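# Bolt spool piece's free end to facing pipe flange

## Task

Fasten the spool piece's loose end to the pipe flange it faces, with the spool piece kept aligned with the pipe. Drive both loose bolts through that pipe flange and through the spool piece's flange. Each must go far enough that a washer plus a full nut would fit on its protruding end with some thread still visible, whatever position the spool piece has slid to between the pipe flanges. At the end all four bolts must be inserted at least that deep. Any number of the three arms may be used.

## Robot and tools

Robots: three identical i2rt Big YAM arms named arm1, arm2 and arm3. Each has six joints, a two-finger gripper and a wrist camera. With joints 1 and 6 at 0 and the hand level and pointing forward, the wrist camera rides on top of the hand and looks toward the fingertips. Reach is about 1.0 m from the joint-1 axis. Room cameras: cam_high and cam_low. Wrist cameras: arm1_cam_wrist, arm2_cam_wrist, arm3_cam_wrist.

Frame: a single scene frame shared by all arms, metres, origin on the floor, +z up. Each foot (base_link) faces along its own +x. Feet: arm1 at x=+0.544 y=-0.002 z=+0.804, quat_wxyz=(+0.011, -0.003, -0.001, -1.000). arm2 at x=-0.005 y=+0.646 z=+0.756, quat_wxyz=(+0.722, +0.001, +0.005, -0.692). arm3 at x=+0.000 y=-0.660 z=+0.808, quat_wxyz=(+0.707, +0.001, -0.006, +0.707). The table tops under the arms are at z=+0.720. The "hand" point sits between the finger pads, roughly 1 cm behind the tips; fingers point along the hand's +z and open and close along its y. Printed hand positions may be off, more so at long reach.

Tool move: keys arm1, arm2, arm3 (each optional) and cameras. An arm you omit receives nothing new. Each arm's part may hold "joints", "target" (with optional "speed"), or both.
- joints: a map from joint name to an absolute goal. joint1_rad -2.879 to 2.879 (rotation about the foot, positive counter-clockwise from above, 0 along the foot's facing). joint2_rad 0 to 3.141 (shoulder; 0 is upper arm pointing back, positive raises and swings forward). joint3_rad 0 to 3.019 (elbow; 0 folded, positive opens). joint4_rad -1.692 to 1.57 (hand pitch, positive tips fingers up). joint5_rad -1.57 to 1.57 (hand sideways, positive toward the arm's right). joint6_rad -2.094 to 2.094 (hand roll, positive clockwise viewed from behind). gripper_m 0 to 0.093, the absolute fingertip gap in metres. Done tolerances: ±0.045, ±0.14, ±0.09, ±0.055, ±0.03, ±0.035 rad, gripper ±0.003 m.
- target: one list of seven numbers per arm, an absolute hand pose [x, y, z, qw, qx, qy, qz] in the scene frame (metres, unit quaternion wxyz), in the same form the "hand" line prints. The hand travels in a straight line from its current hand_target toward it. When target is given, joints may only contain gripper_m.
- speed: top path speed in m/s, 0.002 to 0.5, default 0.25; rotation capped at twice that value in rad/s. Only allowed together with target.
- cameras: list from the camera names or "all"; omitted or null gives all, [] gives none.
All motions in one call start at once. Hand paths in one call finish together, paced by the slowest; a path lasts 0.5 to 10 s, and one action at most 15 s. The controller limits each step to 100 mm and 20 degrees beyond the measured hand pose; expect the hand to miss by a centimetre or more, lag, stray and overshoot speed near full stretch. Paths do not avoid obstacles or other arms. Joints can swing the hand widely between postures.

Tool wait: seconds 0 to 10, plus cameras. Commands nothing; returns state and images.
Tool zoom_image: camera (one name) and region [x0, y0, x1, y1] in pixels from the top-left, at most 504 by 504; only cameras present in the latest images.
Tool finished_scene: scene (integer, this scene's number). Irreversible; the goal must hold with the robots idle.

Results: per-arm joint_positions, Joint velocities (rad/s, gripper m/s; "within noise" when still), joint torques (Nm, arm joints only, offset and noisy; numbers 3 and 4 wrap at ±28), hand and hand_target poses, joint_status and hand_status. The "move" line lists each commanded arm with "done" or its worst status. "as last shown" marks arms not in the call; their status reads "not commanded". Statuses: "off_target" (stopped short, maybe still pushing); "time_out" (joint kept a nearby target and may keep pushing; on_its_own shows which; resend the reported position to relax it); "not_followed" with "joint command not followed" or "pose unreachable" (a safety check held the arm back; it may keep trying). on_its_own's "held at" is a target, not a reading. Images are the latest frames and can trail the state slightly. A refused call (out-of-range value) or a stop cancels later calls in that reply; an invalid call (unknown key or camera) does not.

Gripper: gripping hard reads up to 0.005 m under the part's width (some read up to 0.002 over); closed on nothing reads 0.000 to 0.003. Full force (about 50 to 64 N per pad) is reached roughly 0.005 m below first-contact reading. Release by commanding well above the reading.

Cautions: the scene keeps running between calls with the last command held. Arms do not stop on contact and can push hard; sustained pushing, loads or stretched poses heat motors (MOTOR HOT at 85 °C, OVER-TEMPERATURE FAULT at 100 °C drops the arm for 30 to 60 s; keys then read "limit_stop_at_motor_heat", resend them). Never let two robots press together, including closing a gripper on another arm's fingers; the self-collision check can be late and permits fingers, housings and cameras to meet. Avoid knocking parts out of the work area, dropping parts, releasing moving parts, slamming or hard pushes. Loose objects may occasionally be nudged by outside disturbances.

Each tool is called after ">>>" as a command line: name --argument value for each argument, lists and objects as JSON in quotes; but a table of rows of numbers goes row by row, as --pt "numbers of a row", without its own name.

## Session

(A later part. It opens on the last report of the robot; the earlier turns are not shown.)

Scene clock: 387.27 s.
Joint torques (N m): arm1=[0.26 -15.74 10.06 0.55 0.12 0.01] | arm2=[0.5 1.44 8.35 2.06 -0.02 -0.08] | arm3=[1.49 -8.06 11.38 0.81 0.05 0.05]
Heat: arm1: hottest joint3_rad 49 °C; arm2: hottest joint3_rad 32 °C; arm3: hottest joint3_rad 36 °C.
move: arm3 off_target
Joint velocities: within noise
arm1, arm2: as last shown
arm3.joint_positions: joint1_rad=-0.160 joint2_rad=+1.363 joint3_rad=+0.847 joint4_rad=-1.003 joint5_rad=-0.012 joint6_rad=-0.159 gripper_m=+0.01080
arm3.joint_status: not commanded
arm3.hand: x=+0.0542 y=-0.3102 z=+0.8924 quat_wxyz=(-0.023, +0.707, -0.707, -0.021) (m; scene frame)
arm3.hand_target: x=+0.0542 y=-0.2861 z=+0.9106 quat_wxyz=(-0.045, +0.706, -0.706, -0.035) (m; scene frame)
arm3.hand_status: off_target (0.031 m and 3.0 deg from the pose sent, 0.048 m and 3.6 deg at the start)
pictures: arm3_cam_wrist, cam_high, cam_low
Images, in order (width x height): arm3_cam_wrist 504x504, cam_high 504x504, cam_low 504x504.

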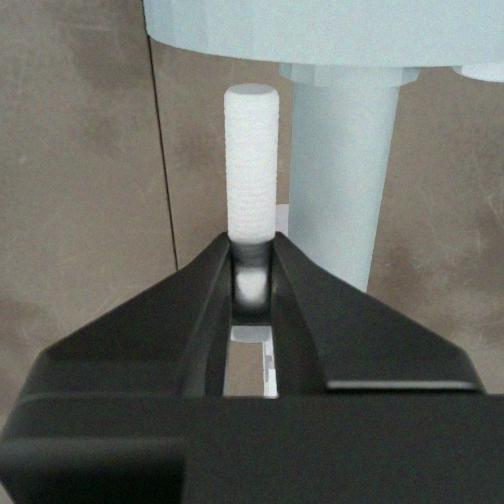

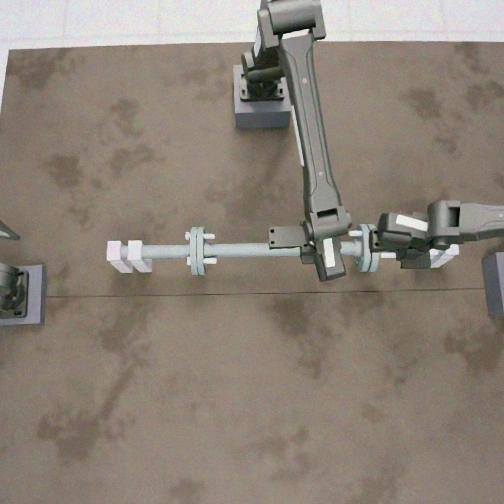

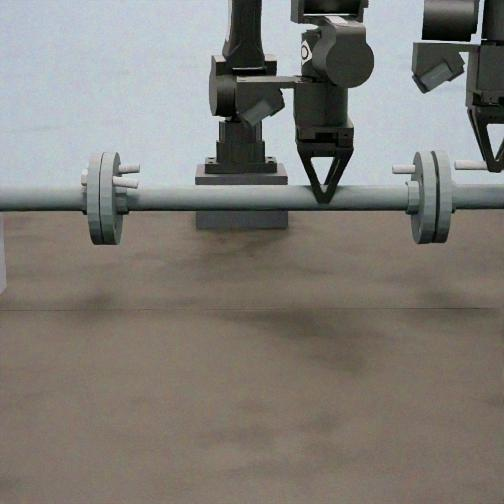

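>>> move --arm3 '{"target":[0.0490,-0.278,0.907,-0.045,0.706,-0.706,-0.035],"speed":0.06}' --cameras '["arm3_cam_wrist","cam_low","cam_high"]'

>>> zoom_image --camera "cam_low" --region '[394, 130, 504, 250]'

>>> zoom_image --camera "cam_high" --region '[350, 210, 410, 280]'

Scene clock: 399.80 s.
Joint torques (N m): arm1=[0.26 -15.74 10.03 0.54 0.11 0.01] | arm2=[0.38 1.44 8.35 2.07 -0.02 -0.08] | arm3=[1.32 -8.41 11.33 1.11 0.05 0.03]
Heat: arm1: hottest joint3_rad 49 °C; arm2: hottest joint3_rad 32 °C; arm3: hottest joint3_rad 37 °C.
move: arm3 off_target
Joint velocities: within noise
arm1, arm2: as last shown
arm3.joint_positions: joint1_rad=-0.142 joint2_rad=+1.383 joint3_rad=+0.858 joint4_rad=-1.003 joint5_rad=-0.011 joint6_rad=-0.141 gripper_m=+0.01080
arm3.joint_status: not commanded
arm3.hand: x=+0.0488 y=-0.3058 z=+0.8894 quat_wxyz=(-0.019, +0.707, -0.707, -0.018) (m; scene frame)
arm3.hand_target: x=+0.0486 y=-0.2794 z=+0.9078 quat_wxyz=(-0.045, +0.706, -0.706, -0.036) (m; scene frame)
arm3.hand_status: off_target (0.033 m and 3.5 deg from the pose sent, 0.036 m and 3.0 deg at the start)
pictures: arm3_cam_wrist, cam_high, cam_low
Images, in order (width x height): arm3_cam_wrist 504x504, cam_high 504x504, cam_low 504x504.

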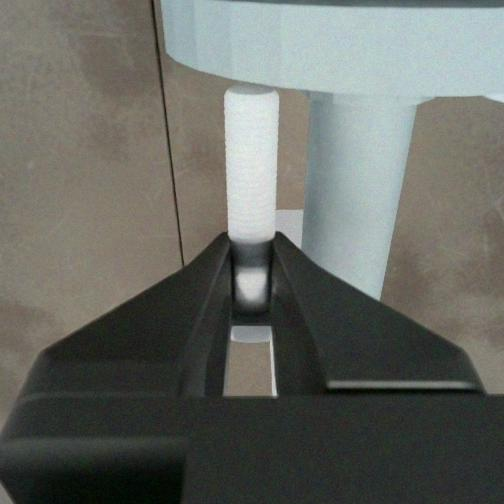

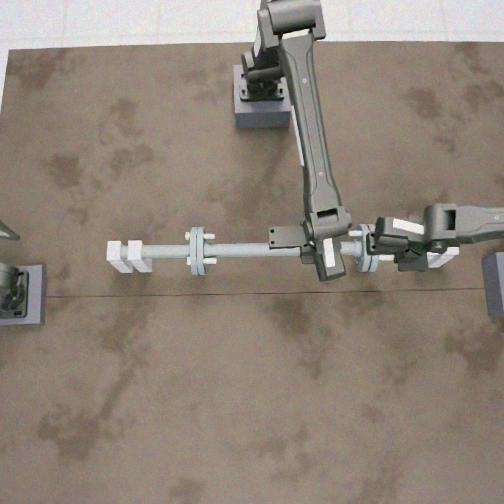

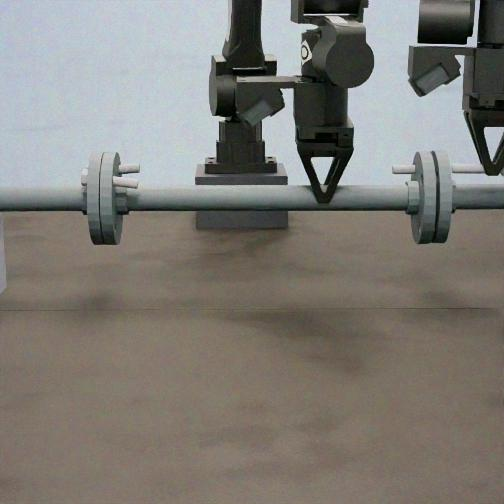

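Scaled by 4.200 from the camera's 504x504 image, which has a finer 720x720 frame.

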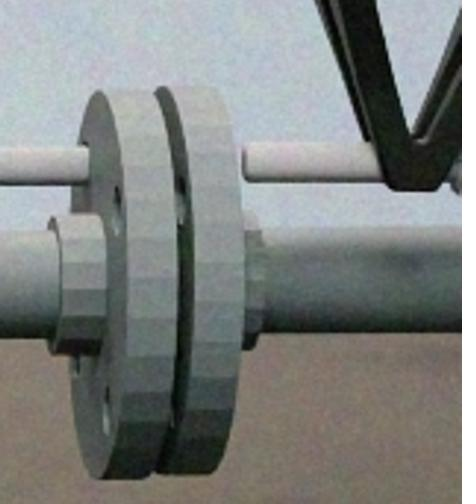

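Scaled by 7.200 from the camera's 504x504 image, which has a finer 720x720 frame.

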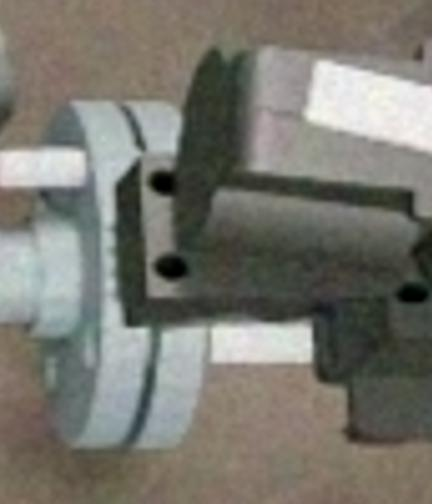

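>>> move --arm3 '{"target":[0.0485,-0.274,0.897,-0.045,0.706,-0.706,-0.036],"speed":0.04}' --cameras '[]'

>>> move --arm3 '{"target":[0.0485,-0.263,0.894,-0.047,0.706,-0.706,-0.037],"speed":0.02}' --cameras '["arm3_cam_wrist","cam_low"]'

>>> zoom_image --camera "cam_low" --region '[394, 130, 504, 250]'

Scene clock: 404.07 s.
Joint torques (N m): arm1=[0.26 -15.74 10.06 0.57 0.12 0.01] | arm2=[0.38 1.44 8.35 2.06 -0.02 -0.08] | arm3=[1.61 -8.64 10.76 1.5 -0.01 0.05]
Heat: arm1: hottest joint3_rad 50 °C; arm2: hottest joint3_rad 32 °C; arm3: hottest joint3_rad 37 °C.
move: arm3 off_target
Joint velocities: within noise
arm1, arm2: as last shown
arm3.joint_positions: joint1_rad=-0.141 joint2_rad=+1.406 joint3_rad=+0.858 joint4_rad=-0.985 joint5_rad=-0.011 joint6_rad=-0.139 gripper_m=+0.01080
arm3.joint_status: not commanded
arm3.hand: x=+0.0489 y=-0.3024 z=+0.8816 quat_wxyz=(-0.017, +0.706, -0.707, -0.016) (m; scene frame)
arm3.hand_target: x=+0.0482 y=-0.2754 z=+0.8979 quat_wxyz=(-0.045, +0.706, -0.706, -0.036) (m; scene frame)
arm3.hand_status: off_target (0.032 m and 3.9 deg from the pose sent, 0.033 m and 3.6 deg at the start)
pictures: none
No camera images: "cameras" was empty.

Scene clock: 405.20 s.
Joint torques (N m): arm1=[0.26 -15.74 10.06 0.55 0.12 0.01] | arm2=[0.44 1.49 8.34 2.06 -0.02 -0.08] | arm3=[1.61 -8.82 12.04 1.68 0.01 0.05]
Heat: arm1: hottest joint3_rad 50 °C; arm2: hottest joint3_rad 32 °C; arm3: hottest joint3_rad 37 °C.
move: arm3 off_target
Joint velocities: within noise
arm1, arm2: as last shown
arm3.joint_positions: joint1_rad=-0.138 joint2_rad=+1.430 joint3_rad=+0.859 joint4_rad=-0.979 joint5_rad=-0.010 joint6_rad=-0.135 gripper_m=+0.01080
arm3.joint_status: not commanded
arm3.hand: x=+0.0480 y=-0.3019 z=+0.8739 quat_wxyz=(-0.011, +0.706, -0.708, -0.011) (m; scene frame)
arm3.hand_target: x=+0.0480 y=-0.2654 z=+0.8957 quat_wxyz=(-0.047, +0.706, -0.706, -0.038) (m; scene frame)
arm3.hand_status: off_target (0.044 m and 5.1 deg from the pose sent, 0.041 m and 4.1 deg at the start)
pictures: arm3_cam_wrist, cam_low
Images, in order (width x height): arm3_cam_wrist 504x504, cam_low 504x504.

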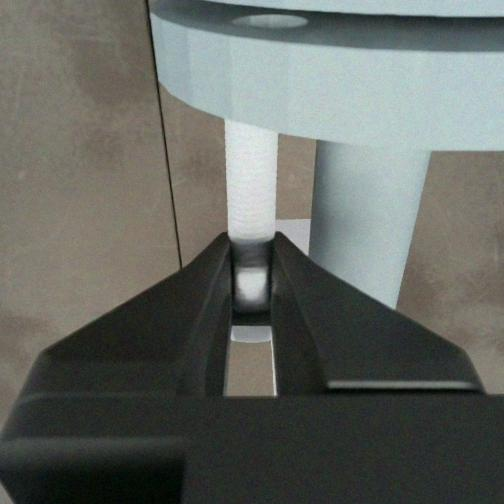

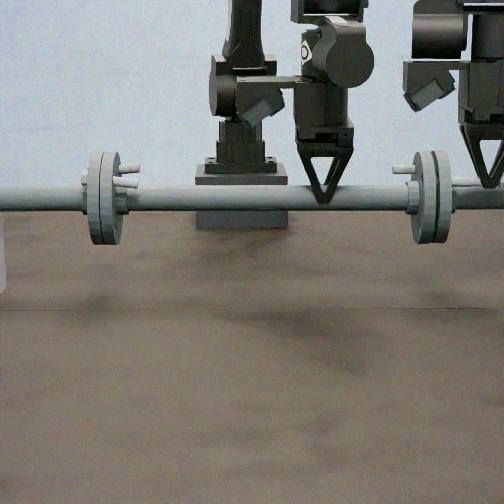

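Scaled by 4.200 from the camera's 504x504 image, which has a finer 720x720 frame.

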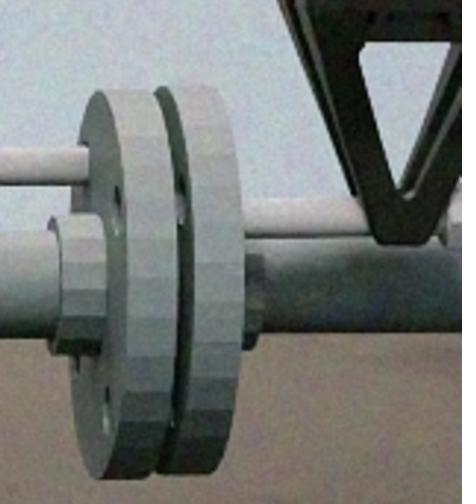

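>>> move --arm3 '{"target":[0.0525,-0.300,0.906,-0.045,0.706,-0.706,-0.035],"speed":0.05}' --cameras '[]'

>>> move --arm3 '{"target":[0.0525,-0.276,0.909,-0.045,0.706,-0.706,-0.035],"speed":0.04}' --cameras '[]'

>>> move --arm3 '{"target":[0.0525,-0.268,0.902,-0.045,0.706,-0.706,-0.035],"speed":0.03}' --cameras '["arm3_cam_wrist","cam_low"]'

>>> zoom_image --camera "cam_low" --region '[394, 130, 504, 250]'

Scene clock: 423.43 s.
Joint torques (N m): arm1=[0.32 -15.79 10.04 0.58 0.11 0.01] | arm2=[0.44 1.44 8.35 2.04 -0.02 -0.08] | arm3=[-0.03 -9.93 7.79 0.59 -0.05 -0.17]
Heat: arm1: hottest joint3_rad 50 °C; arm2: hottest joint3_rad 33 °C; arm3: hottest joint3_rad 40 °C.
move: arm3 done
Joint velocities: within noise
arm1: as last shown
arm2.joint_positions: joint1_rad=-0.240 joint2_rad=+0.590 joint3_rad=+1.323 joint4_rad=-1.428 joint5_rad=-0.024 joint6_rad=-0.286 gripper_m=+0.09396
arm2.joint_status: not commanded
arm2.hand: x=-0.0419 y=+0.4280 z=+1.2502 quat_wxyz=(-0.225, -0.608, -0.673, +0.356) (m; scene frame)
arm2.hand_target: x=-0.0415 y=+0.4295 z=+1.2610 quat_wxyz=(-0.231, -0.604, -0.669, +0.366) (m; scene frame)
arm2.hand_status: not commanded
arm3.joint_positions: joint1_rad=-0.140 joint2_rad=+1.356 joint3_rad=+0.852 joint4_rad=-0.986 joint5_rad=-0.009 joint6_rad=-0.137 gripper_m=+0.01080
arm3.joint_status: not commanded
arm3.hand: x=+0.0487 y=-0.3028 z=+0.8967 quat_wxyz=(-0.035, +0.706, -0.707, -0.028) (m; scene frame)
arm3.hand_target: x=+0.0524 y=-0.3001 z=+0.9059 quat_wxyz=(-0.045, +0.706, -0.706, -0.035) (m; scene frame)
arm3.hand_status: done (0.010 m and 1.4 deg from the pose sent, 0.033 m and 4.8 deg at the start)
pictures: none
No camera images: "cameras" was empty.

Scene clock: 424.53 s.
Joint torques (N m): arm1=[0.26 -15.79 10.06 0.54 0.12 0.01] | arm2=[0.38 1.44 8.35 2.04 -0.02 -0.08] | arm3=[0.62 -8.53 11.93 0.57 -0.01 -0.08]
Heat: arm1: hottest joint3_rad 50 °C; arm2: hottest joint3_rad 33 °C; arm3: hottest joint3_rad 40 °C.
move: arm3 off_target
Joint velocities: within noise
arm1, arm2: as last shown
arm3.joint_positions: joint1_rad=-0.140 joint2_rad=+1.388 joint3_rad=+0.859 joint4_rad=-0.992 joint5_rad=-0.009 joint6_rad=-0.137 gripper_m=+0.01080
arm3.joint_status: not commanded
arm3.hand: x=+0.0487 y=-0.3026 z=+0.8883 quat_wxyz=(-0.023, +0.706, -0.707, -0.019) (m; scene frame)
arm3.hand_target: x=+0.0523 y=-0.2774 z=+0.9095 quat_wxyz=(-0.045, +0.706, -0.706, -0.035) (m; scene frame)
arm3.hand_status: off_target (0.034 m and 3.1 deg from the pose sent, 0.030 m and 1.4 deg at the start)
pictures: none
No camera images: "cameras" was empty.

Scene clock: 425.53 s.
Joint torques (N m): arm1=[0.09 -15.68 10.06 0.55 0.11 0.01] | arm2=[0.44 1.44 8.35 2.06 -0.02 -0.08] | arm3=[0.85 -8.64 12.16 1.16 -0.02 -0.05]
Heat: arm1: hottest joint3_rad 50 °C; arm2: hottest joint3_rad 33 °C; arm3: hottest joint3_rad 40 °C.
move: arm3 off_target
Joint velocities: within noise
arm1.joint_positions: joint1_rad=+0.196 joint2_rad=+1.793 joint3_rad=+1.247 joint4_rad=-1.090 joint5_rad=-0.002 joint6_rad=+1.784 gripper_m=+0.03106
arm1.joint_status: not commanded
arm1.hand: x=+0.0742 y=-0.1060 z=+0.8490 quat_wxyz=(+0.024, -0.708, +0.705, -0.017) (m; scene frame)
arm1.hand_target: x=+0.0493 y=-0.1067 z=+0.8678 quat_wxyz=(+0.000, -0.707, +0.707, +0.000) (m; scene frame)
arm1.hand_status: not commanded
arm2: as last shown
arm3.joint_positions: joint1_rad=-0.140 joint2_rad=+1.414 joint3_rad=+0.863 joint4_rad=-0.992 joint5_rad=-0.009 joint6_rad=-0.137 gripper_m=+0.01080
arm3.joint_status: not commanded
arm3.hand: x=+0.0488 y=-0.3021 z=+0.8809 quat_wxyz=(-0.014, +0.706, -0.708, -0.013) (m; scene frame)
arm3.hand_target: x=+0.0522 y=-0.2700 z=+0.9032 quat_wxyz=(-0.045, +0.706, -0.706, -0.035) (m; scene frame)
arm3.hand_status: off_target (0.040 m and 4.3 deg from the pose sent, 0.037 m and 3.1 deg at the start)
pictures: arm3_cam_wrist, cam_low
Images, in order (width x height): arm3_cam_wrist 504x504, cam_low 504x504.

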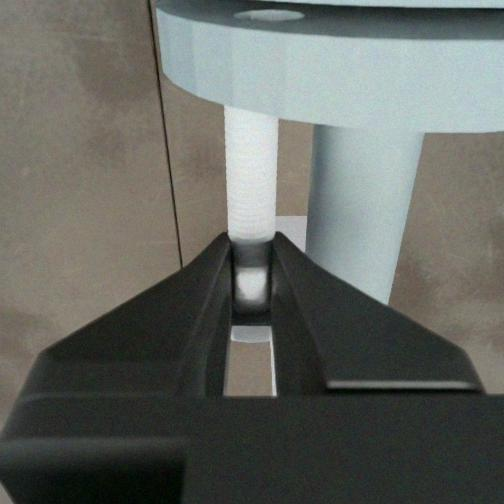

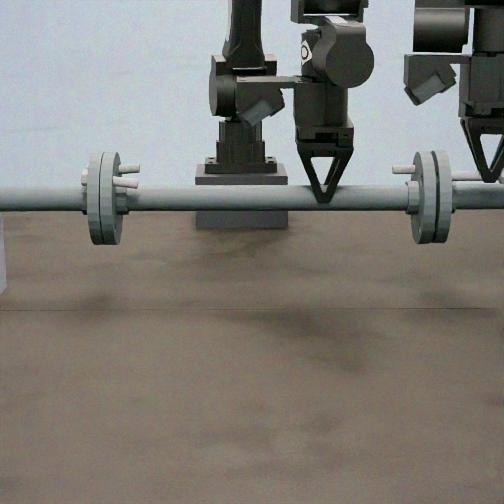

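Scaled by 4.200 from the camera's 504x504 image, which has a finer 720x720 frame.

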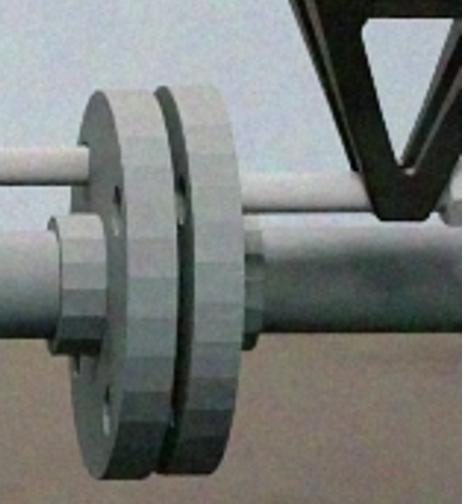

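>>> move --arm3 '{"target":[0.0590,-0.298,0.908,-0.045,0.706,-0.706,-0.035],"speed":0.05}' --cameras '[]'

>>> move --arm3 '{"target":[0.0575,-0.272,0.906,-0.045,0.706,-0.706,-0.035],"speed":0.04}' --cameras '[]'

>>> move --arm3 '{"target":[0.0575,-0.266,0.898,-0.045,0.706,-0.706,-0.035],"speed":0.02}' --cameras '["arm3_cam_wrist","cam_low"]'

Scene clock: 433.40 s.
Joint torques (N m): arm1=[0.26 -15.68 10.06 0.53 0.12 0.01] | arm2=[0.44 1.44 8.35 2.06 -0.02 -0.08] | arm3=[-0.21 -10.11 7.95 0.76 -0.13 -0.16]
Heat: arm1: hottest joint3_rad 50 °C; arm2: hottest joint3_rad 33 °C; arm3: hottest joint3_rad 39 °C.
move: arm3 off_target
Joint velocities: within noise
arm1, arm2: as last shown
arm3.joint_positions: joint1_rad=-0.155 joint2_rad=+1.362 joint3_rad=+0.860 joint4_rad=-0.996 joint5_rad=-0.009 joint6_rad=-0.155 gripper_m=+0.01080
arm3.joint_status: not commanded
arm3.hand: x=+0.0543 y=-0.3027 z=+0.8975 quat_wxyz=(-0.033, +0.707, -0.706, -0.026) (m; scene frame)
arm3.hand_target: x=+0.0589 y=-0.2981 z=+0.9079 quat_wxyz=(-0.045, +0.706, -0.706, -0.035) (m; scene frame)
arm3.hand_status: off_target (0.012 m and 1.8 deg from the pose sent, 0.029 m and 4.4 deg at the start)
pictures: none
No camera images: "cameras" was empty.

Scene clock: 434.57 s.
Joint torques (N m): arm1=[0.15 -15.62 10.03 0.57 0.11 0.02] | arm2=[0.44 1.38 8.36 2.04 -0.03 -0.08] | arm3=[0.97 -8.64 11.97 0.94 -0.08 -0.03]
Heat: arm1: hottest joint3_rad 50 °C; arm2: hottest joint3_rad 33 °C; arm3: hottest joint3_rad 39 °C.
move: arm3 off_target
Joint velocities: within noise
arm1, arm2: as last shown
arm3.joint_positions: joint1_rad=-0.155 joint2_rad=+1.403 joint3_rad=+0.865 joint4_rad=-0.996 joint5_rad=-0.009 joint6_rad=-0.155 gripper_m=+0.01080
arm3.joint_status: not commanded
arm3.hand: x=+0.0543 y=-0.3027 z=+0.8851 quat_wxyz=(-0.018, +0.707, -0.707, -0.015) (m; scene frame)
arm3.hand_target: x=+0.0571 y=-0.2738 z=+0.9068 quat_wxyz=(-0.045, +0.706, -0.706, -0.035) (m; scene frame)
arm3.hand_status: off_target (0.037 m and 3.9 deg from the pose sent, 0.032 m and 1.8 deg at the start)
pictures: none
No camera images: "cameras" was empty.

Scene clock: 435.70 s.
Joint torques (N m): arm1=[0.15 -15.68 10.07 0.57 0.12 0.01] | arm2=[0.5 1.44 8.36 2.04 -0.02 -0.08] | arm3=[0.91 -9.05 11.38 1.26 -0.08 0]
Heat: arm1: hottest joint3_rad 50 °C; arm2: hottest joint3_rad 33 °C; arm3: hottest joint3_rad 40 °C.
move: arm3 off_target
Joint velocities: within noise
arm1, arm2: as last shown
arm3.joint_positions: joint1_rad=-0.155 joint2_rad=+1.430 joint3_rad=+0.875 joint4_rad=-0.984 joint5_rad=-0.009 joint6_rad=-0.155 gripper_m=+0.01080
arm3.joint_status: not commanded
arm3.hand: x=+0.0552 y=-0.2966 z=+0.8795 quat_wxyz=(-0.016, +0.707, -0.707, -0.014) (m; scene frame)
arm3.hand_target: x=+0.0571 y=-0.2676 z=+0.8990 quat_wxyz=(-0.045, +0.706, -0.706, -0.035) (m; scene frame)
arm3.hand_status: off_target (0.036 m and 4.1 deg from the pose sent, 0.039 m and 3.9 deg at the start)
pictures: arm3_cam_wrist, cam_low
Images, in order (width x height): arm3_cam_wrist 504x504, cam_low 504x504.

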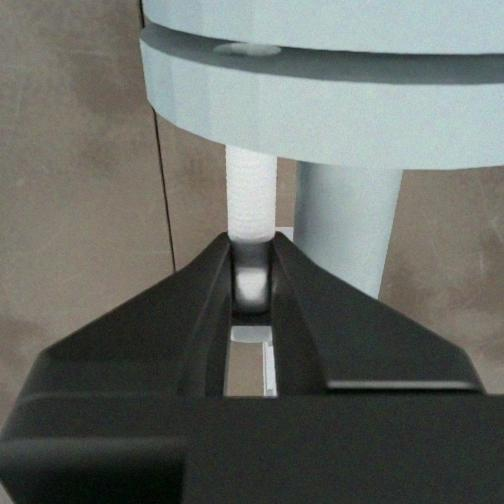

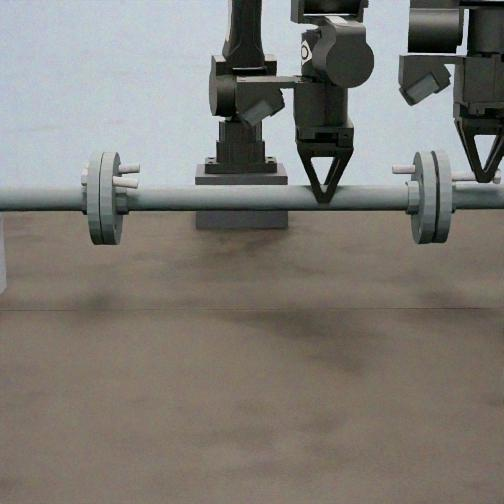

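Dropped in (y −.2966). Push.

>>> move --arm3 '{"target":[0.0575,-0.250,0.902,-0.045,0.706,-0.706,-0.035],"speed":0.04}' --cameras '[]'

>>> move --arm3 '{"target":[0.0575,-0.238,0.905,-0.045,0.706,-0.706,-0.035],"speed":0.04}' --cameras '["arm3_cam_wrist","cam_low"]'

>>> zoom_image --camera "cam_low" --region '[394, 130, 504, 250]'

Scene clock: 440.00 s.
Joint torques (N m): arm1=[0.26 -15.74 10.04 0.54 0.09 0.01] | arm2=[0.44 1.49 8.35 2.06 -0.02 -0.08] | arm3=[1.03 -9.64 12.29 0.84 -0.03 0.05]
Heat: arm1: hottest joint3_rad 50 °C; arm2: hottest joint3_rad 33 °C; arm3: hottest joint3_rad 40 °C.
move: arm3 off_target
Joint velocities: within noise
arm1.joint_positions: joint1_rad=+0.194 joint2_rad=+1.793 joint3_rad=+1.247 joint4_rad=-1.090 joint5_rad=-0.001 joint6_rad=+1.784 gripper_m=+0.03106
arm1.joint_status: not commanded
arm1.hand: x=+0.0740 y=-0.1051 z=+0.8490 quat_wxyz=(+0.024, -0.708, +0.706, -0.017) (m; scene frame)
arm1.hand_target: x=+0.0492 y=-0.1066 z=+0.8678 quat_wxyz=(+0.000, -0.707, +0.707, +0.000) (m; scene frame)
arm1.hand_status: not commanded
arm2: as last shown
arm3.joint_positions: joint1_rad=-0.151 joint2_rad=+1.463 joint3_rad=+0.910 joint4_rad=-0.984 joint5_rad=-0.010 joint6_rad=-0.155 gripper_m=+0.01080
arm3.joint_status: not commanded
arm3.hand: x=+0.0556 y=-0.2829 z=+0.8794 quat_wxyz=(-0.016, +0.709, -0.705, -0.015) (m; scene frame)
arm3.hand_target: x=+0.0572 y=-0.2520 z=+0.9029 quat_wxyz=(-0.045, +0.706, -0.706, -0.036) (m; scene frame)
arm3.hand_status: off_target (0.040 m and 4.0 deg from the pose sent, 0.052 m and 4.1 deg at the start)
pictures: none
No camera images: "cameras" was empty.

Scene clock: 440.97 s.
Joint torques (N m): arm1=[0.32 -15.68 10.04 0.55 0.09 0] | arm2=[0.38 1.44 8.35 2.06 -0.02 -0.08] | arm3=[0.56 -9.76 6.94 0.66 -0.08 -0.06]
Heat: arm1: hottest joint3_rad 50 °C; arm2: hottest joint3_rad 33 °C; arm3: hottest joint3_rad 40 °C.
move: arm3 not_followed
Joint velocities: within noise
arm1.joint_positions: joint1_rad=+0.194 joint2_rad=+1.793 joint3_rad=+1.247 joint4_rad=-1.090 joint5_rad=-0.001 joint6_rad=+1.784 gripper_m=+0.03106
arm1.joint_status: not commanded
arm1.hand: x=+0.0740 y=-0.1051 z=+0.8490 quat_wxyz=(+0.024, -0.708, +0.706, -0.017) (m; scene frame)
arm1.hand_target: x=+0.0492 y=-0.1066 z=+0.8678 quat_wxyz=(+0.000, -0.707, +0.707, +0.000) (m; scene frame)
arm1.hand_status: not commanded
arm2: as last shown
arm3.joint_positions: joint1_rad=-0.151 joint2_rad=+1.469 joint3_rad=+0.914 joint4_rad=-0.994 joint5_rad=-0.010 joint6_rad=-0.154 gripper_m=+0.01080
arm3.joint_status: not commanded
arm3.hand: x=+0.0553 y=-0.2838 z=+0.8787 quat_wxyz=(-0.012, +0.709, -0.705, -0.011) (m; scene frame)
arm3.hand_target: x=+0.0554 y=-0.2835 z=+0.8789 quat_wxyz=(-0.012, +0.709, -0.705, -0.012) (m; scene frame)
arm3.hand_status: not_followed (0.053 m and 4.7 deg from the pose sent, 0.052 m and 4.0 deg at the start)
pictures: arm3_cam_wrist, cam_low
led back after a hold (arm3 arm): the arm was led back toward your command in small steps, so it may still be short of it.
pose unreachable (arm3 arm): on one or more control steps of this call this arm could not follow its commanded pose, so it was not sent that pose on those steps. On the call's last step it was still not sent that pose. It may still have moved: this result reports where it is.
cause: moving toward the commanded pose would bring a part of the arm too close to another arm (this arm's wrist camera and the arm1 arm's wrist (the part past joint 4)).
Images, in order (width x height): arm3_cam_wrist 504x504, cam_low 504x504.

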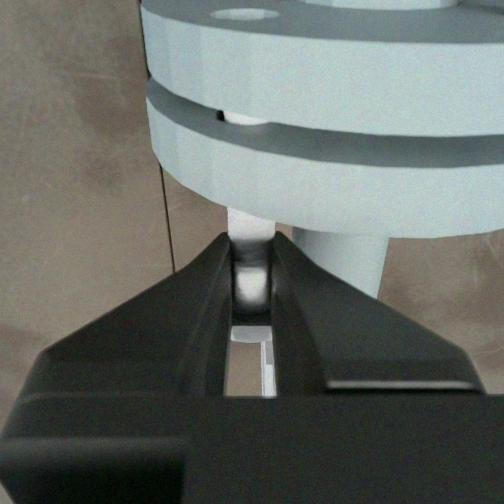

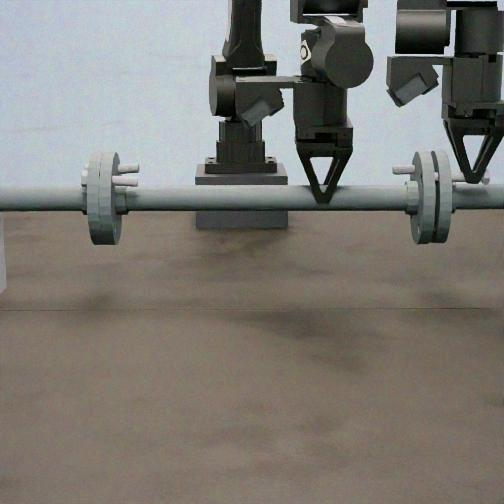

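Scaled by 4.200 from the camera's 504x504 image, which has a finer 720x720 frame.

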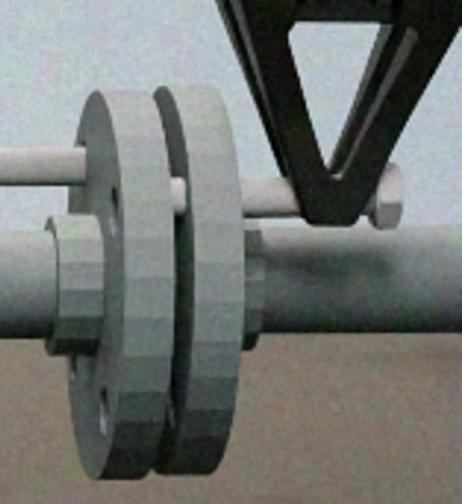

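>>> move --arm3 '{"target":[0.0570,-0.245,0.903,-0.045,0.706,-0.706,-0.035],"speed":0.03}' --cameras '["arm3_cam_wrist","cam_low"]'

>>> zoom_image --camera "cam_low" --region '[394, 130, 504, 250]'

Scene clock: 446.87 s.
Joint torques (N m): arm1=[0.21 -15.74 10.06 0.54 0.09 0.01] | arm2=[0.44 1.44 8.35 2.06 -0.02 -0.08] | arm3=[1.32 -9.52 12.82 1.02 -0.03 0.09]
Heat: arm1: hottest joint3_rad 50 °C; arm2: hottest joint3_rad 33 °C; arm3: hottest joint3_rad 39 °C.
move: arm3 off_target
Joint velocities: within noise
arm1: as last shown
arm2.joint_positions: joint1_rad=-0.240 joint2_rad=+0.590 joint3_rad=+1.323 joint4_rad=-1.428 joint5_rad=-0.024 joint6_rad=-0.286 gripper_m=+0.09396
arm2.joint_status: not commanded
arm2.hand: x=-0.0419 y=+0.4280 z=+1.2502 quat_wxyz=(-0.225, -0.608, -0.673, +0.356) (m; scene frame)
arm2.hand_target: x=-0.0415 y=+0.4295 z=+1.2610 quat_wxyz=(-0.231, -0.604, -0.669, +0.366) (m; scene frame)
arm2.hand_status: not commanded
arm3.joint_positions: joint1_rad=-0.151 joint2_rad=+1.471 joint3_rad=+0.918 joint4_rad=-0.994 joint5_rad=-0.010 joint6_rad=-0.153 gripper_m=+0.01080
arm3.joint_status: not commanded
arm3.hand: x=+0.0556 y=-0.2824 z=+0.8793 quat_wxyz=(-0.013, +0.708, -0.706, -0.012) (m; scene frame)
arm3.hand_target: x=+0.0565 y=-0.2474 z=+0.9044 quat_wxyz=(-0.045, +0.706, -0.706, -0.036) (m; scene frame)
arm3.hand_status: off_target (0.044 m and 4.6 deg from the pose sent, 0.046 m and 4.7 deg at the start)
pictures: arm3_cam_wrist, cam_low
Images, in order (width x height): arm3_cam_wrist 504x504, cam_low 504x504.

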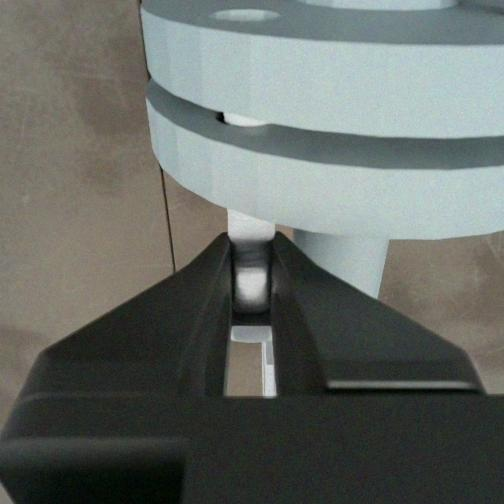

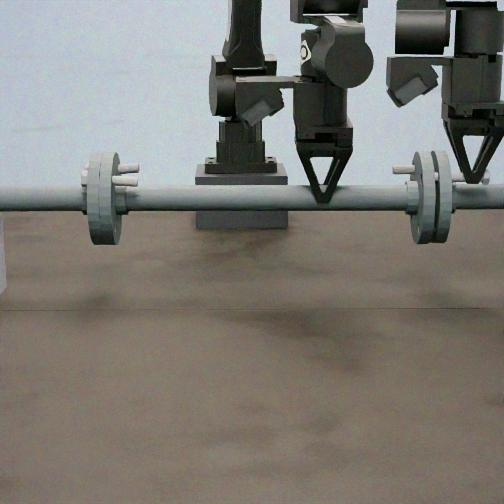

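Scaled by 4.200 from the camera's 504x504 image, which has a finer 720x720 frame.

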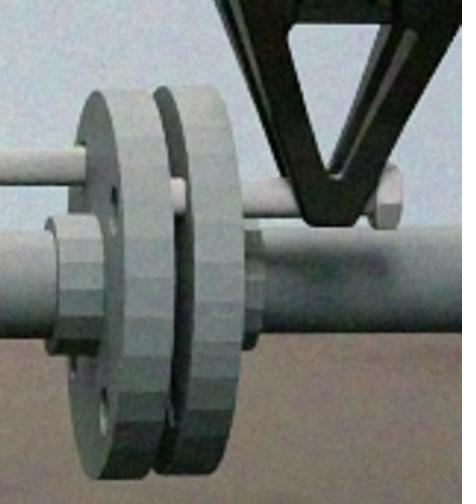

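>>> move --arm3 '{"target":[0.0570,-0.247,0.890,-0.045,0.706,-0.706,-0.035],"speed":0.02}' --cameras '[]'

>>> move --arm3 '{"target":[0.0550,-0.247,0.892,-0.045,0.706,-0.706,-0.035],"speed":0.02}' --cameras '["arm3_cam_wrist","cam_low"]'

>>> zoom_image --camera "cam_low" --region '[394, 130, 504, 250]'

>>> zoom_image --camera "arm3_cam_wrist" --region '[130, 0, 380, 250]'

Scene clock: 455.63 s.
Joint torques (N m): arm1=[0.38 -15.68 10.03 0.55 0.09 0.01] | arm2=[0.44 1.44 8.35 2.06 -0.02 -0.08] | arm3=[1.38 -8.7 11.02 2.26 -0.04 0.06]
Heat: arm1: hottest joint3_rad 51 °C; arm2: hottest joint3_rad 33 °C; arm3: hottest joint3_rad 40 °C.
move: arm3 off_target
Joint velocities: within noise
arm1, arm2: as last shown
arm1.hand: x=+0.0740 y=-0.1051 z=+0.8488 quat_wxyz=(+0.024, -0.708, +0.706, -0.017) (m; scene frame)
arm1.hand_target: x=+0.0492 y=-0.1066 z=+0.8677 quat_wxyz=(+0.000, -0.707, +0.707, +0.000) (m; scene frame)
arm3.joint_positions: joint1_rad=-0.150 joint2_rad=+1.475 joint3_rad=+0.918 joint4_rad=-0.994 joint5_rad=-0.010 joint6_rad=-0.152 gripper_m=+0.01080
arm3.joint_status: not commanded
arm3.hand: x=+0.0554 y=-0.2826 z=+0.8779 quat_wxyz=(-0.011, +0.708, -0.706, -0.011) (m; scene frame)
arm3.hand_target: x=+0.0565 y=-0.2490 z=+0.8917 quat_wxyz=(-0.045, +0.706, -0.706, -0.035) (m; scene frame)
arm3.hand_status: off_target (0.038 m and 4.8 deg from the pose sent, 0.037 m and 4.6 deg at the start)
pictures: none
No camera images: "cameras" was empty.

Scene clock: 456.60 s.
Joint torques (N m): arm1=[0.26 -15.74 10.06 0.57 0.09 0.01] | arm2=[0.44 1.49 8.35 2.04 -0.02 -0.08] | arm3=[1.38 -9 11.18 2.09 0 0.06]
Heat: arm1: hottest joint3_rad 51 °C; arm2: hottest joint3_rad 33 °C; arm3: hottest joint3_rad 40 °C.
move: arm3 off_target
Joint velocities: within noise
arm1, arm2: as last shown
arm1.joint_positions: joint1_rad=+0.194 joint2_rad=+1.793 joint3_rad=+1.247 joint4_rad=-1.090 joint5_rad=-0.001 joint6_rad=+1.785 gripper_m=+0.03106
arm1.hand_target: x=+0.0492 y=-0.1066 z=+0.8678 quat_wxyz=(+0.000, -0.707, +0.707, +0.000) (m; scene frame)
arm3.joint_positions: joint1_rad=-0.147 joint2_rad=+1.475 joint3_rad=+0.918 joint4_rad=-0.994 joint5_rad=-0.010 joint6_rad=-0.148 gripper_m=+0.01080
arm3.joint_status: not commanded
arm3.hand: x=+0.0539 y=-0.2824 z=+0.8779 quat_wxyz=(-0.011, +0.708, -0.706, -0.011) (m; scene frame)
arm3.hand_target: x=+0.0546 y=-0.2490 z=+0.8937 quat_wxyz=(-0.045, +0.706, -0.706, -0.036) (m; scene frame)
arm3.hand_status: off_target (0.038 m and 4.8 deg from the pose sent, 0.038 m and 4.8 deg at the start)
pictures: arm3_cam_wrist, cam_low
Images, in order (width x height): arm3_cam_wrist 504x504, cam_low 504x504.

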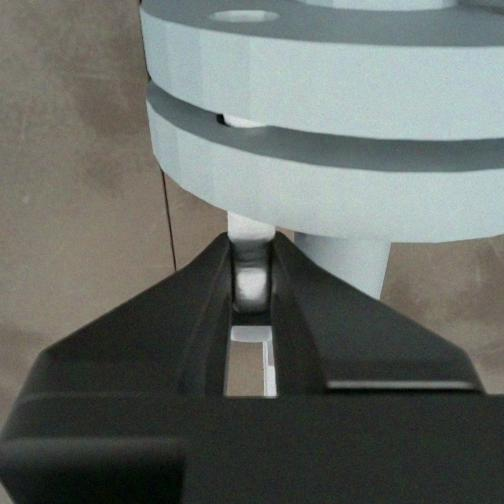

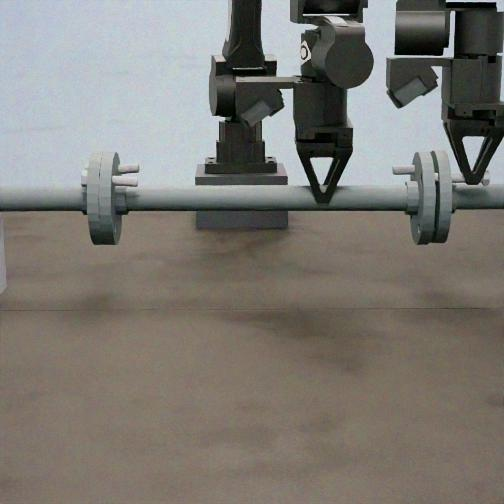

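Scaled by 4.200 from the camera's 504x504 image, which has a finer 720x720 frame.

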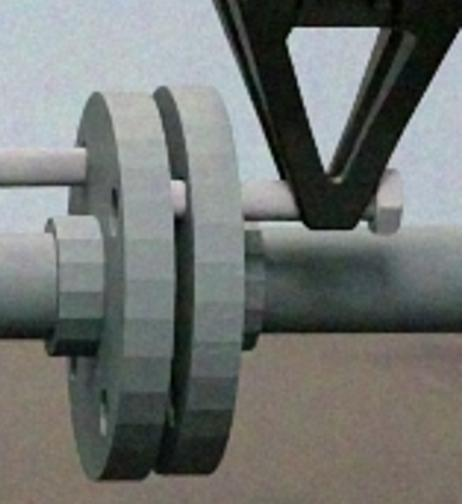

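Scaled by 2.016 from the camera's 504x504 image, which has a finer 720x720 frame.

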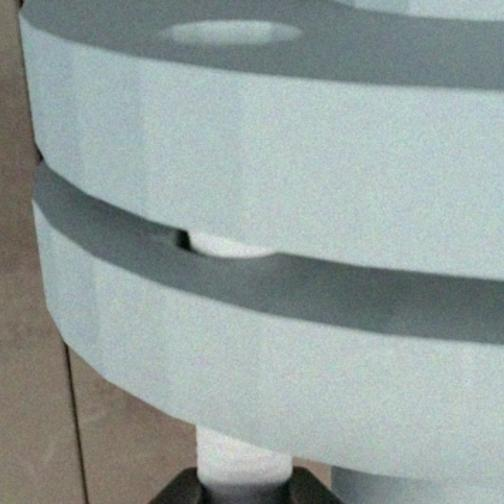

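>>> move --arm3 '{"target":[0.0550,-0.255,0.872,-0.045,0.706,-0.706,-0.035],"speed":0.03}' --cameras '[]'

>>> move --arm3 '{"target":[0.0550,-0.243,0.880,-0.030,0.7065,-0.7065,-0.02],"speed":0.03}' --cameras '["arm3_cam_wrist","cam_low"]'

>>> zoom_image --camera "cam_low" --region '[394, 130, 504, 250]'

Scene clock: 463.27 s.
Joint torques (N m): arm1=[0.26 -15.85 9.99 0.54 0.09 0] | arm2=[0.44 1.44 8.35 2.06 -0.02 -0.08] | arm3=[1.26 -8 8.16 3.37 -0.02 0.04]
Heat: arm1: hottest joint3_rad 51 °C; arm2: hottest joint3_rad 33 °C; arm3: hottest joint3_rad 39 °C.
move: arm3 off_target
Joint velocities: within noise
arm1.joint_positions: joint1_rad=+0.194 joint2_rad=+1.793 joint3_rad=+1.248 joint4_rad=-1.090 joint5_rad=-0.001 joint6_rad=+1.785 gripper_m=+0.03106
arm1.joint_status: not commanded
arm1.hand: x=+0.0737 y=-0.1052 z=+0.8490 quat_wxyz=(+0.024, -0.708, +0.706, -0.017) (m; scene frame)
arm1.hand_target: x=+0.0493 y=-0.1067 z=+0.8678 quat_wxyz=(+0.000, -0.707, +0.707, +0.000) (m; scene frame)
arm1.hand_status: not commanded
arm2: as last shown
arm3.joint_positions: joint1_rad=-0.147 joint2_rad=+1.475 joint3_rad=+0.908 joint4_rad=-0.970 joint5_rad=-0.010 joint6_rad=-0.148 gripper_m=+0.01080
arm3.joint_status: not commanded
arm3.hand: x=+0.0542 y=-0.2811 z=+0.8746 quat_wxyz=(-0.016, +0.708, -0.706, -0.015) (m; scene frame)
arm3.hand_target: x=+0.0547 y=-0.2564 z=+0.8734 quat_wxyz=(-0.044, +0.706, -0.706, -0.035) (m; scene frame)
arm3.hand_status: off_target (0.026 m and 4.0 deg from the pose sent, 0.028 m and 4.8 deg at the start)
pictures: none
No camera images: "cameras" was empty.

Scene clock: 464.47 s.
Joint torques (N m): arm1=[0.38 -15.85 9.99 0.57 0.09 0] | arm2=[0.44 1.49 8.35 2.06 -0.02 -0.08] | arm3=[0.67 -10.05 6.78 0.62 -0.09 -0.06]
Heat: arm1: hottest joint3_rad 50 °C; arm2: hottest joint3_rad 33 °C; arm3: hottest joint3_rad 39 °C.
move: arm3 not_followed
Joint velocities: within noise
arm1.joint_positions: joint1_rad=+0.194 joint2_rad=+1.793 joint3_rad=+1.248 joint4_rad=-1.090 joint5_rad=-0.001 joint6_rad=+1.785 gripper_m=+0.03106
arm1.joint_status: not commanded
arm1.hand: x=+0.0737 y=-0.1052 z=+0.8490 quat_wxyz=(+0.024, -0.708, +0.706, -0.017) (m; scene frame)
arm1.hand_target: x=+0.0493 y=-0.1067 z=+0.8678 quat_wxyz=(+0.000, -0.707, +0.707, +0.000) (m; scene frame)
arm1.hand_status: not commanded
arm2: as last shown
arm3.joint_positions: joint1_rad=-0.144 joint2_rad=+1.484 joint3_rad=+0.911 joint4_rad=-0.978 joint5_rad=-0.008 joint6_rad=-0.147 gripper_m=+0.01080
arm3.joint_status: not commanded
arm3.on_its_own: joint4_rad is held at -0.978, not at its first target -0.895
arm3.hand: x=+0.0534 y=-0.2821 z=+0.8724 quat_wxyz=(-0.011, +0.708, -0.706, -0.010) (m; scene frame)
arm3.hand_target: x=+0.0534 y=-0.2820 z=+0.8724 quat_wxyz=(-0.011, +0.708, -0.706, -0.010) (m; scene frame)
arm3.hand_status: not_followed (0.040 m and 2.5 deg from the pose sent, 0.038 m and 1.7 deg at the start)
pictures: arm3_cam_wrist, cam_low
pose unreachable (arm3 arm): on one or more control steps of this call this arm could not follow its commanded pose, so it was not sent that pose on those steps. On the call's last step it was still not sent that pose. It may still have moved: this result reports where it is.
cause: moving toward the commanded pose would bring a part of the arm too close to another arm (this arm's wrist (the part past joint 4) and the arm1 arm's wrist (the part past joint 4)).
Images, in order (width x height): arm3_cam_wrist 504x504, cam_low 504x504.

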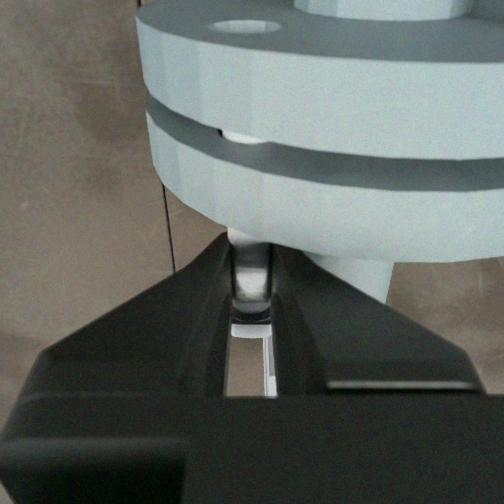

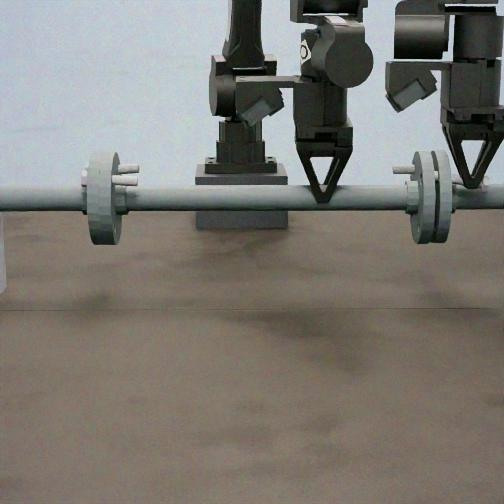

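Scaled by 4.200 from the camera's 504x504 image, which has a finer 720x720 frame.

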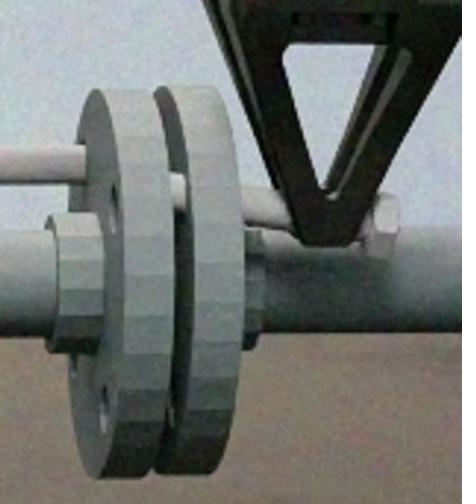

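>>> move --arm3 '{"target":[0.0550,-0.262,0.903,-0.040,0.706,-0.706,-0.03],"speed":0.04}' --cameras '[]'

>>> move --arm3 '{"target":[0.0555,-0.247,0.912,-0.045,0.706,-0.706,-0.035],"speed":0.03}' --cameras '[]'

>>> move --arm3 '{"target":[0.0555,-0.247,0.920,-0.045,0.706,-0.706,-0.035],"speed":0.03}' --cameras '["arm3_cam_wrist","cam_low"]'

>>> zoom_image --camera "cam_low" --region '[394, 130, 504, 250]'

Scene clock: 469.83 s.
Joint torques (N m): arm1=[0.32 -15.91 9.98 0.54 0.1 0.01] | arm2=[0.44 1.44 8.36 2.06 -0.02 -0.08] | arm3=[0.91 -12.57 10.54 0.2 0.03 0.01]
Heat: arm1: hottest joint3_rad 50 °C; arm2: hottest joint3_rad 33 °C; arm3: hottest joint3_rad 39 °C.
move: arm3 off_target
Joint velocities: within noise
arm1, arm2: as last shown
arm1.joint_positions: joint1_rad=+0.194 joint2_rad=+1.793 joint3_rad=+1.248 joint4_rad=-1.090 joint5_rad=-0.001 joint6_rad=+1.785 gripper_m=+0.03107
arm3.joint_positions: joint1_rad=-0.144 joint2_rad=+1.478 joint3_rad=+0.911 joint4_rad=-0.981 joint5_rad=-0.008 joint6_rad=-0.147 gripper_m=+0.01080
arm3.joint_status: not commanded
arm3.hand: x=+0.0533 y=-0.2824 z=+0.8747 quat_wxyz=(-0.013, +0.708, -0.706, -0.011) (m; scene frame)
arm3.hand_target: x=+0.0549 y=-0.2632 z=+0.9029 quat_wxyz=(-0.040, +0.706, -0.706, -0.030) (m; scene frame)
arm3.hand_status: off_target (0.035 m and 3.8 deg from the pose sent, 0.037 m and 4.0 deg at the start)
pictures: none
No camera images: "cameras" was empty.

Scene clock: 470.93 s.
Joint torques (N m): arm1=[0.44 -15.74 9.99 0.54 0.09 0] | arm2=[0.44 1.44 8.35 2.06 -0.02 -0.08] | arm3=[1.08 -11.52 12.92 0.46 -0.06 0.04]
Heat: arm1: hottest joint3_rad 50 °C; arm2: hottest joint3_rad 33 °C; arm3: hottest joint3_rad 39 °C.
move: arm3 off_target
Joint velocities: within noise
arm1, arm2: as last shown
arm3.joint_positions: joint1_rad=-0.144 joint2_rad=+1.477 joint3_rad=+0.922 joint4_rad=-1.003 joint5_rad=-0.008 joint6_rad=-0.147 gripper_m=+0.01080
arm3.joint_status: not commanded
arm3.hand: x=+0.0533 y=-0.2827 z=+0.8784 quat_wxyz=(-0.009, +0.708, -0.706, -0.008) (m; scene frame)
arm3.hand_target: x=+0.0551 y=-0.2497 z=+0.9128 quat_wxyz=(-0.045, +0.706, -0.706, -0.035) (m; scene frame)
arm3.hand_status: off_target (0.049 m and 5.2 deg from the pose sent, 0.051 m and 4.6 deg at the start)
pictures: none
No camera images: "cameras" was empty.

Scene clock: 471.90 s.
Joint torques (N m): arm1=[0.26 -15.68 9.99 0.57 0.09 0] | arm2=[0.44 1.44 8.35 2.07 -0.02 -0.08] | arm3=[1.03 -12.45 13.23 0.2 -0.06 0.03]
Heat: arm1: hottest joint3_rad 49 °C; arm2: hottest joint3_rad 33 °C; arm3: hottest joint3_rad 39 °C.
move: arm3 off_target
Joint velocities: within noise
arm1.joint_positions: joint1_rad=+0.194 joint2_rad=+1.793 joint3_rad=+1.248 joint4_rad=-1.090 joint5_rad=-0.001 joint6_rad=+1.785 gripper_m=+0.03107
arm1.joint_status: not commanded
arm1.hand: x=+0.0737 y=-0.1052 z=+0.8490 quat_wxyz=(+0.024, -0.708, +0.706, -0.017) (m; scene frame)
arm1.hand_target: x=+0.0493 y=-0.1067 z=+0.8678 quat_wxyz=(+0.000, -0.707, +0.707, +0.000) (m; scene frame)
arm1.hand_status: not commanded
arm2: as last shown
arm3.joint_positions: joint1_rad=-0.144 joint2_rad=+1.478 joint3_rad=+0.931 joint4_rad=-1.019 joint5_rad=-0.008 joint6_rad=-0.147 gripper_m=+0.01080
arm3.joint_status: not commanded
arm3.hand: x=+0.0532 y=-0.2830 z=+0.8809 quat_wxyz=(-0.005, +0.708, -0.706, -0.006) (m; scene frame)
arm3.hand_target: x=+0.0551 y=-0.2500 z=+0.9206 quat_wxyz=(-0.045, +0.706, -0.706, -0.036) (m; scene frame)
arm3.hand_status: off_target (0.053 m and 5.7 deg from the pose sent, 0.055 m and 5.2 deg at the start)
pictures: arm3_cam_wrist, cam_low
led back after a hold (arm3 arm): the arm was led back toward your command in small steps, so it may still be short of it.
pose unreachable (arm3 arm): on one or more control steps of this call this arm could not follow its commanded pose, so it was not sent that pose on those steps. It may still have moved: this result reports where it is.
cause: moving toward the commanded pose would bring a part of the arm too close to another arm (this arm's wrist camera and the arm1 arm's wrist (the part past joint 4)).
Images, in order (width x height): arm3_cam_wrist 504x504, cam_low 504x504.

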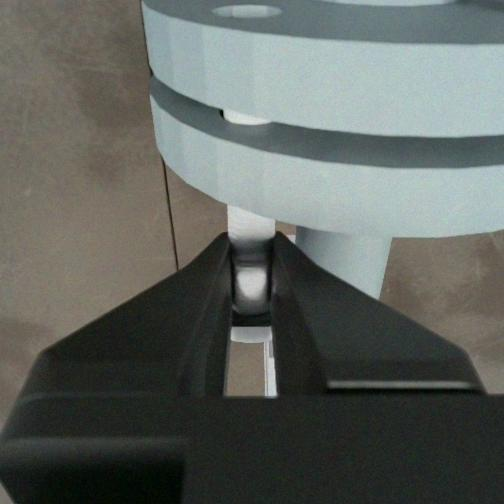

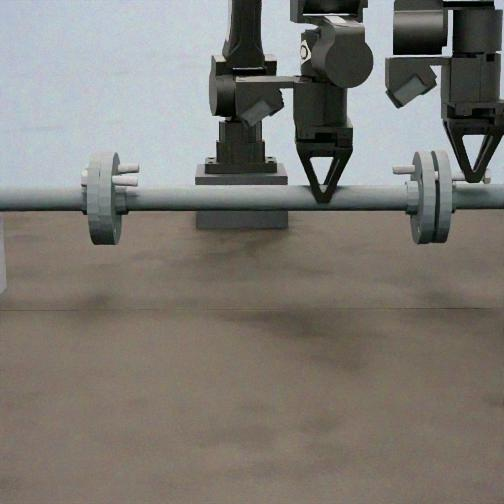

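Scaled by 4.200 from the camera's 504x504 image, which has a finer 720x720 frame.

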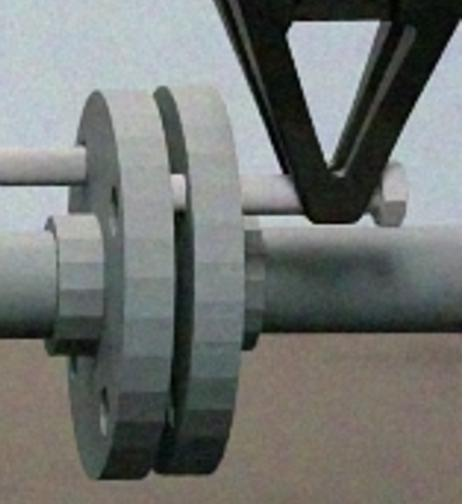

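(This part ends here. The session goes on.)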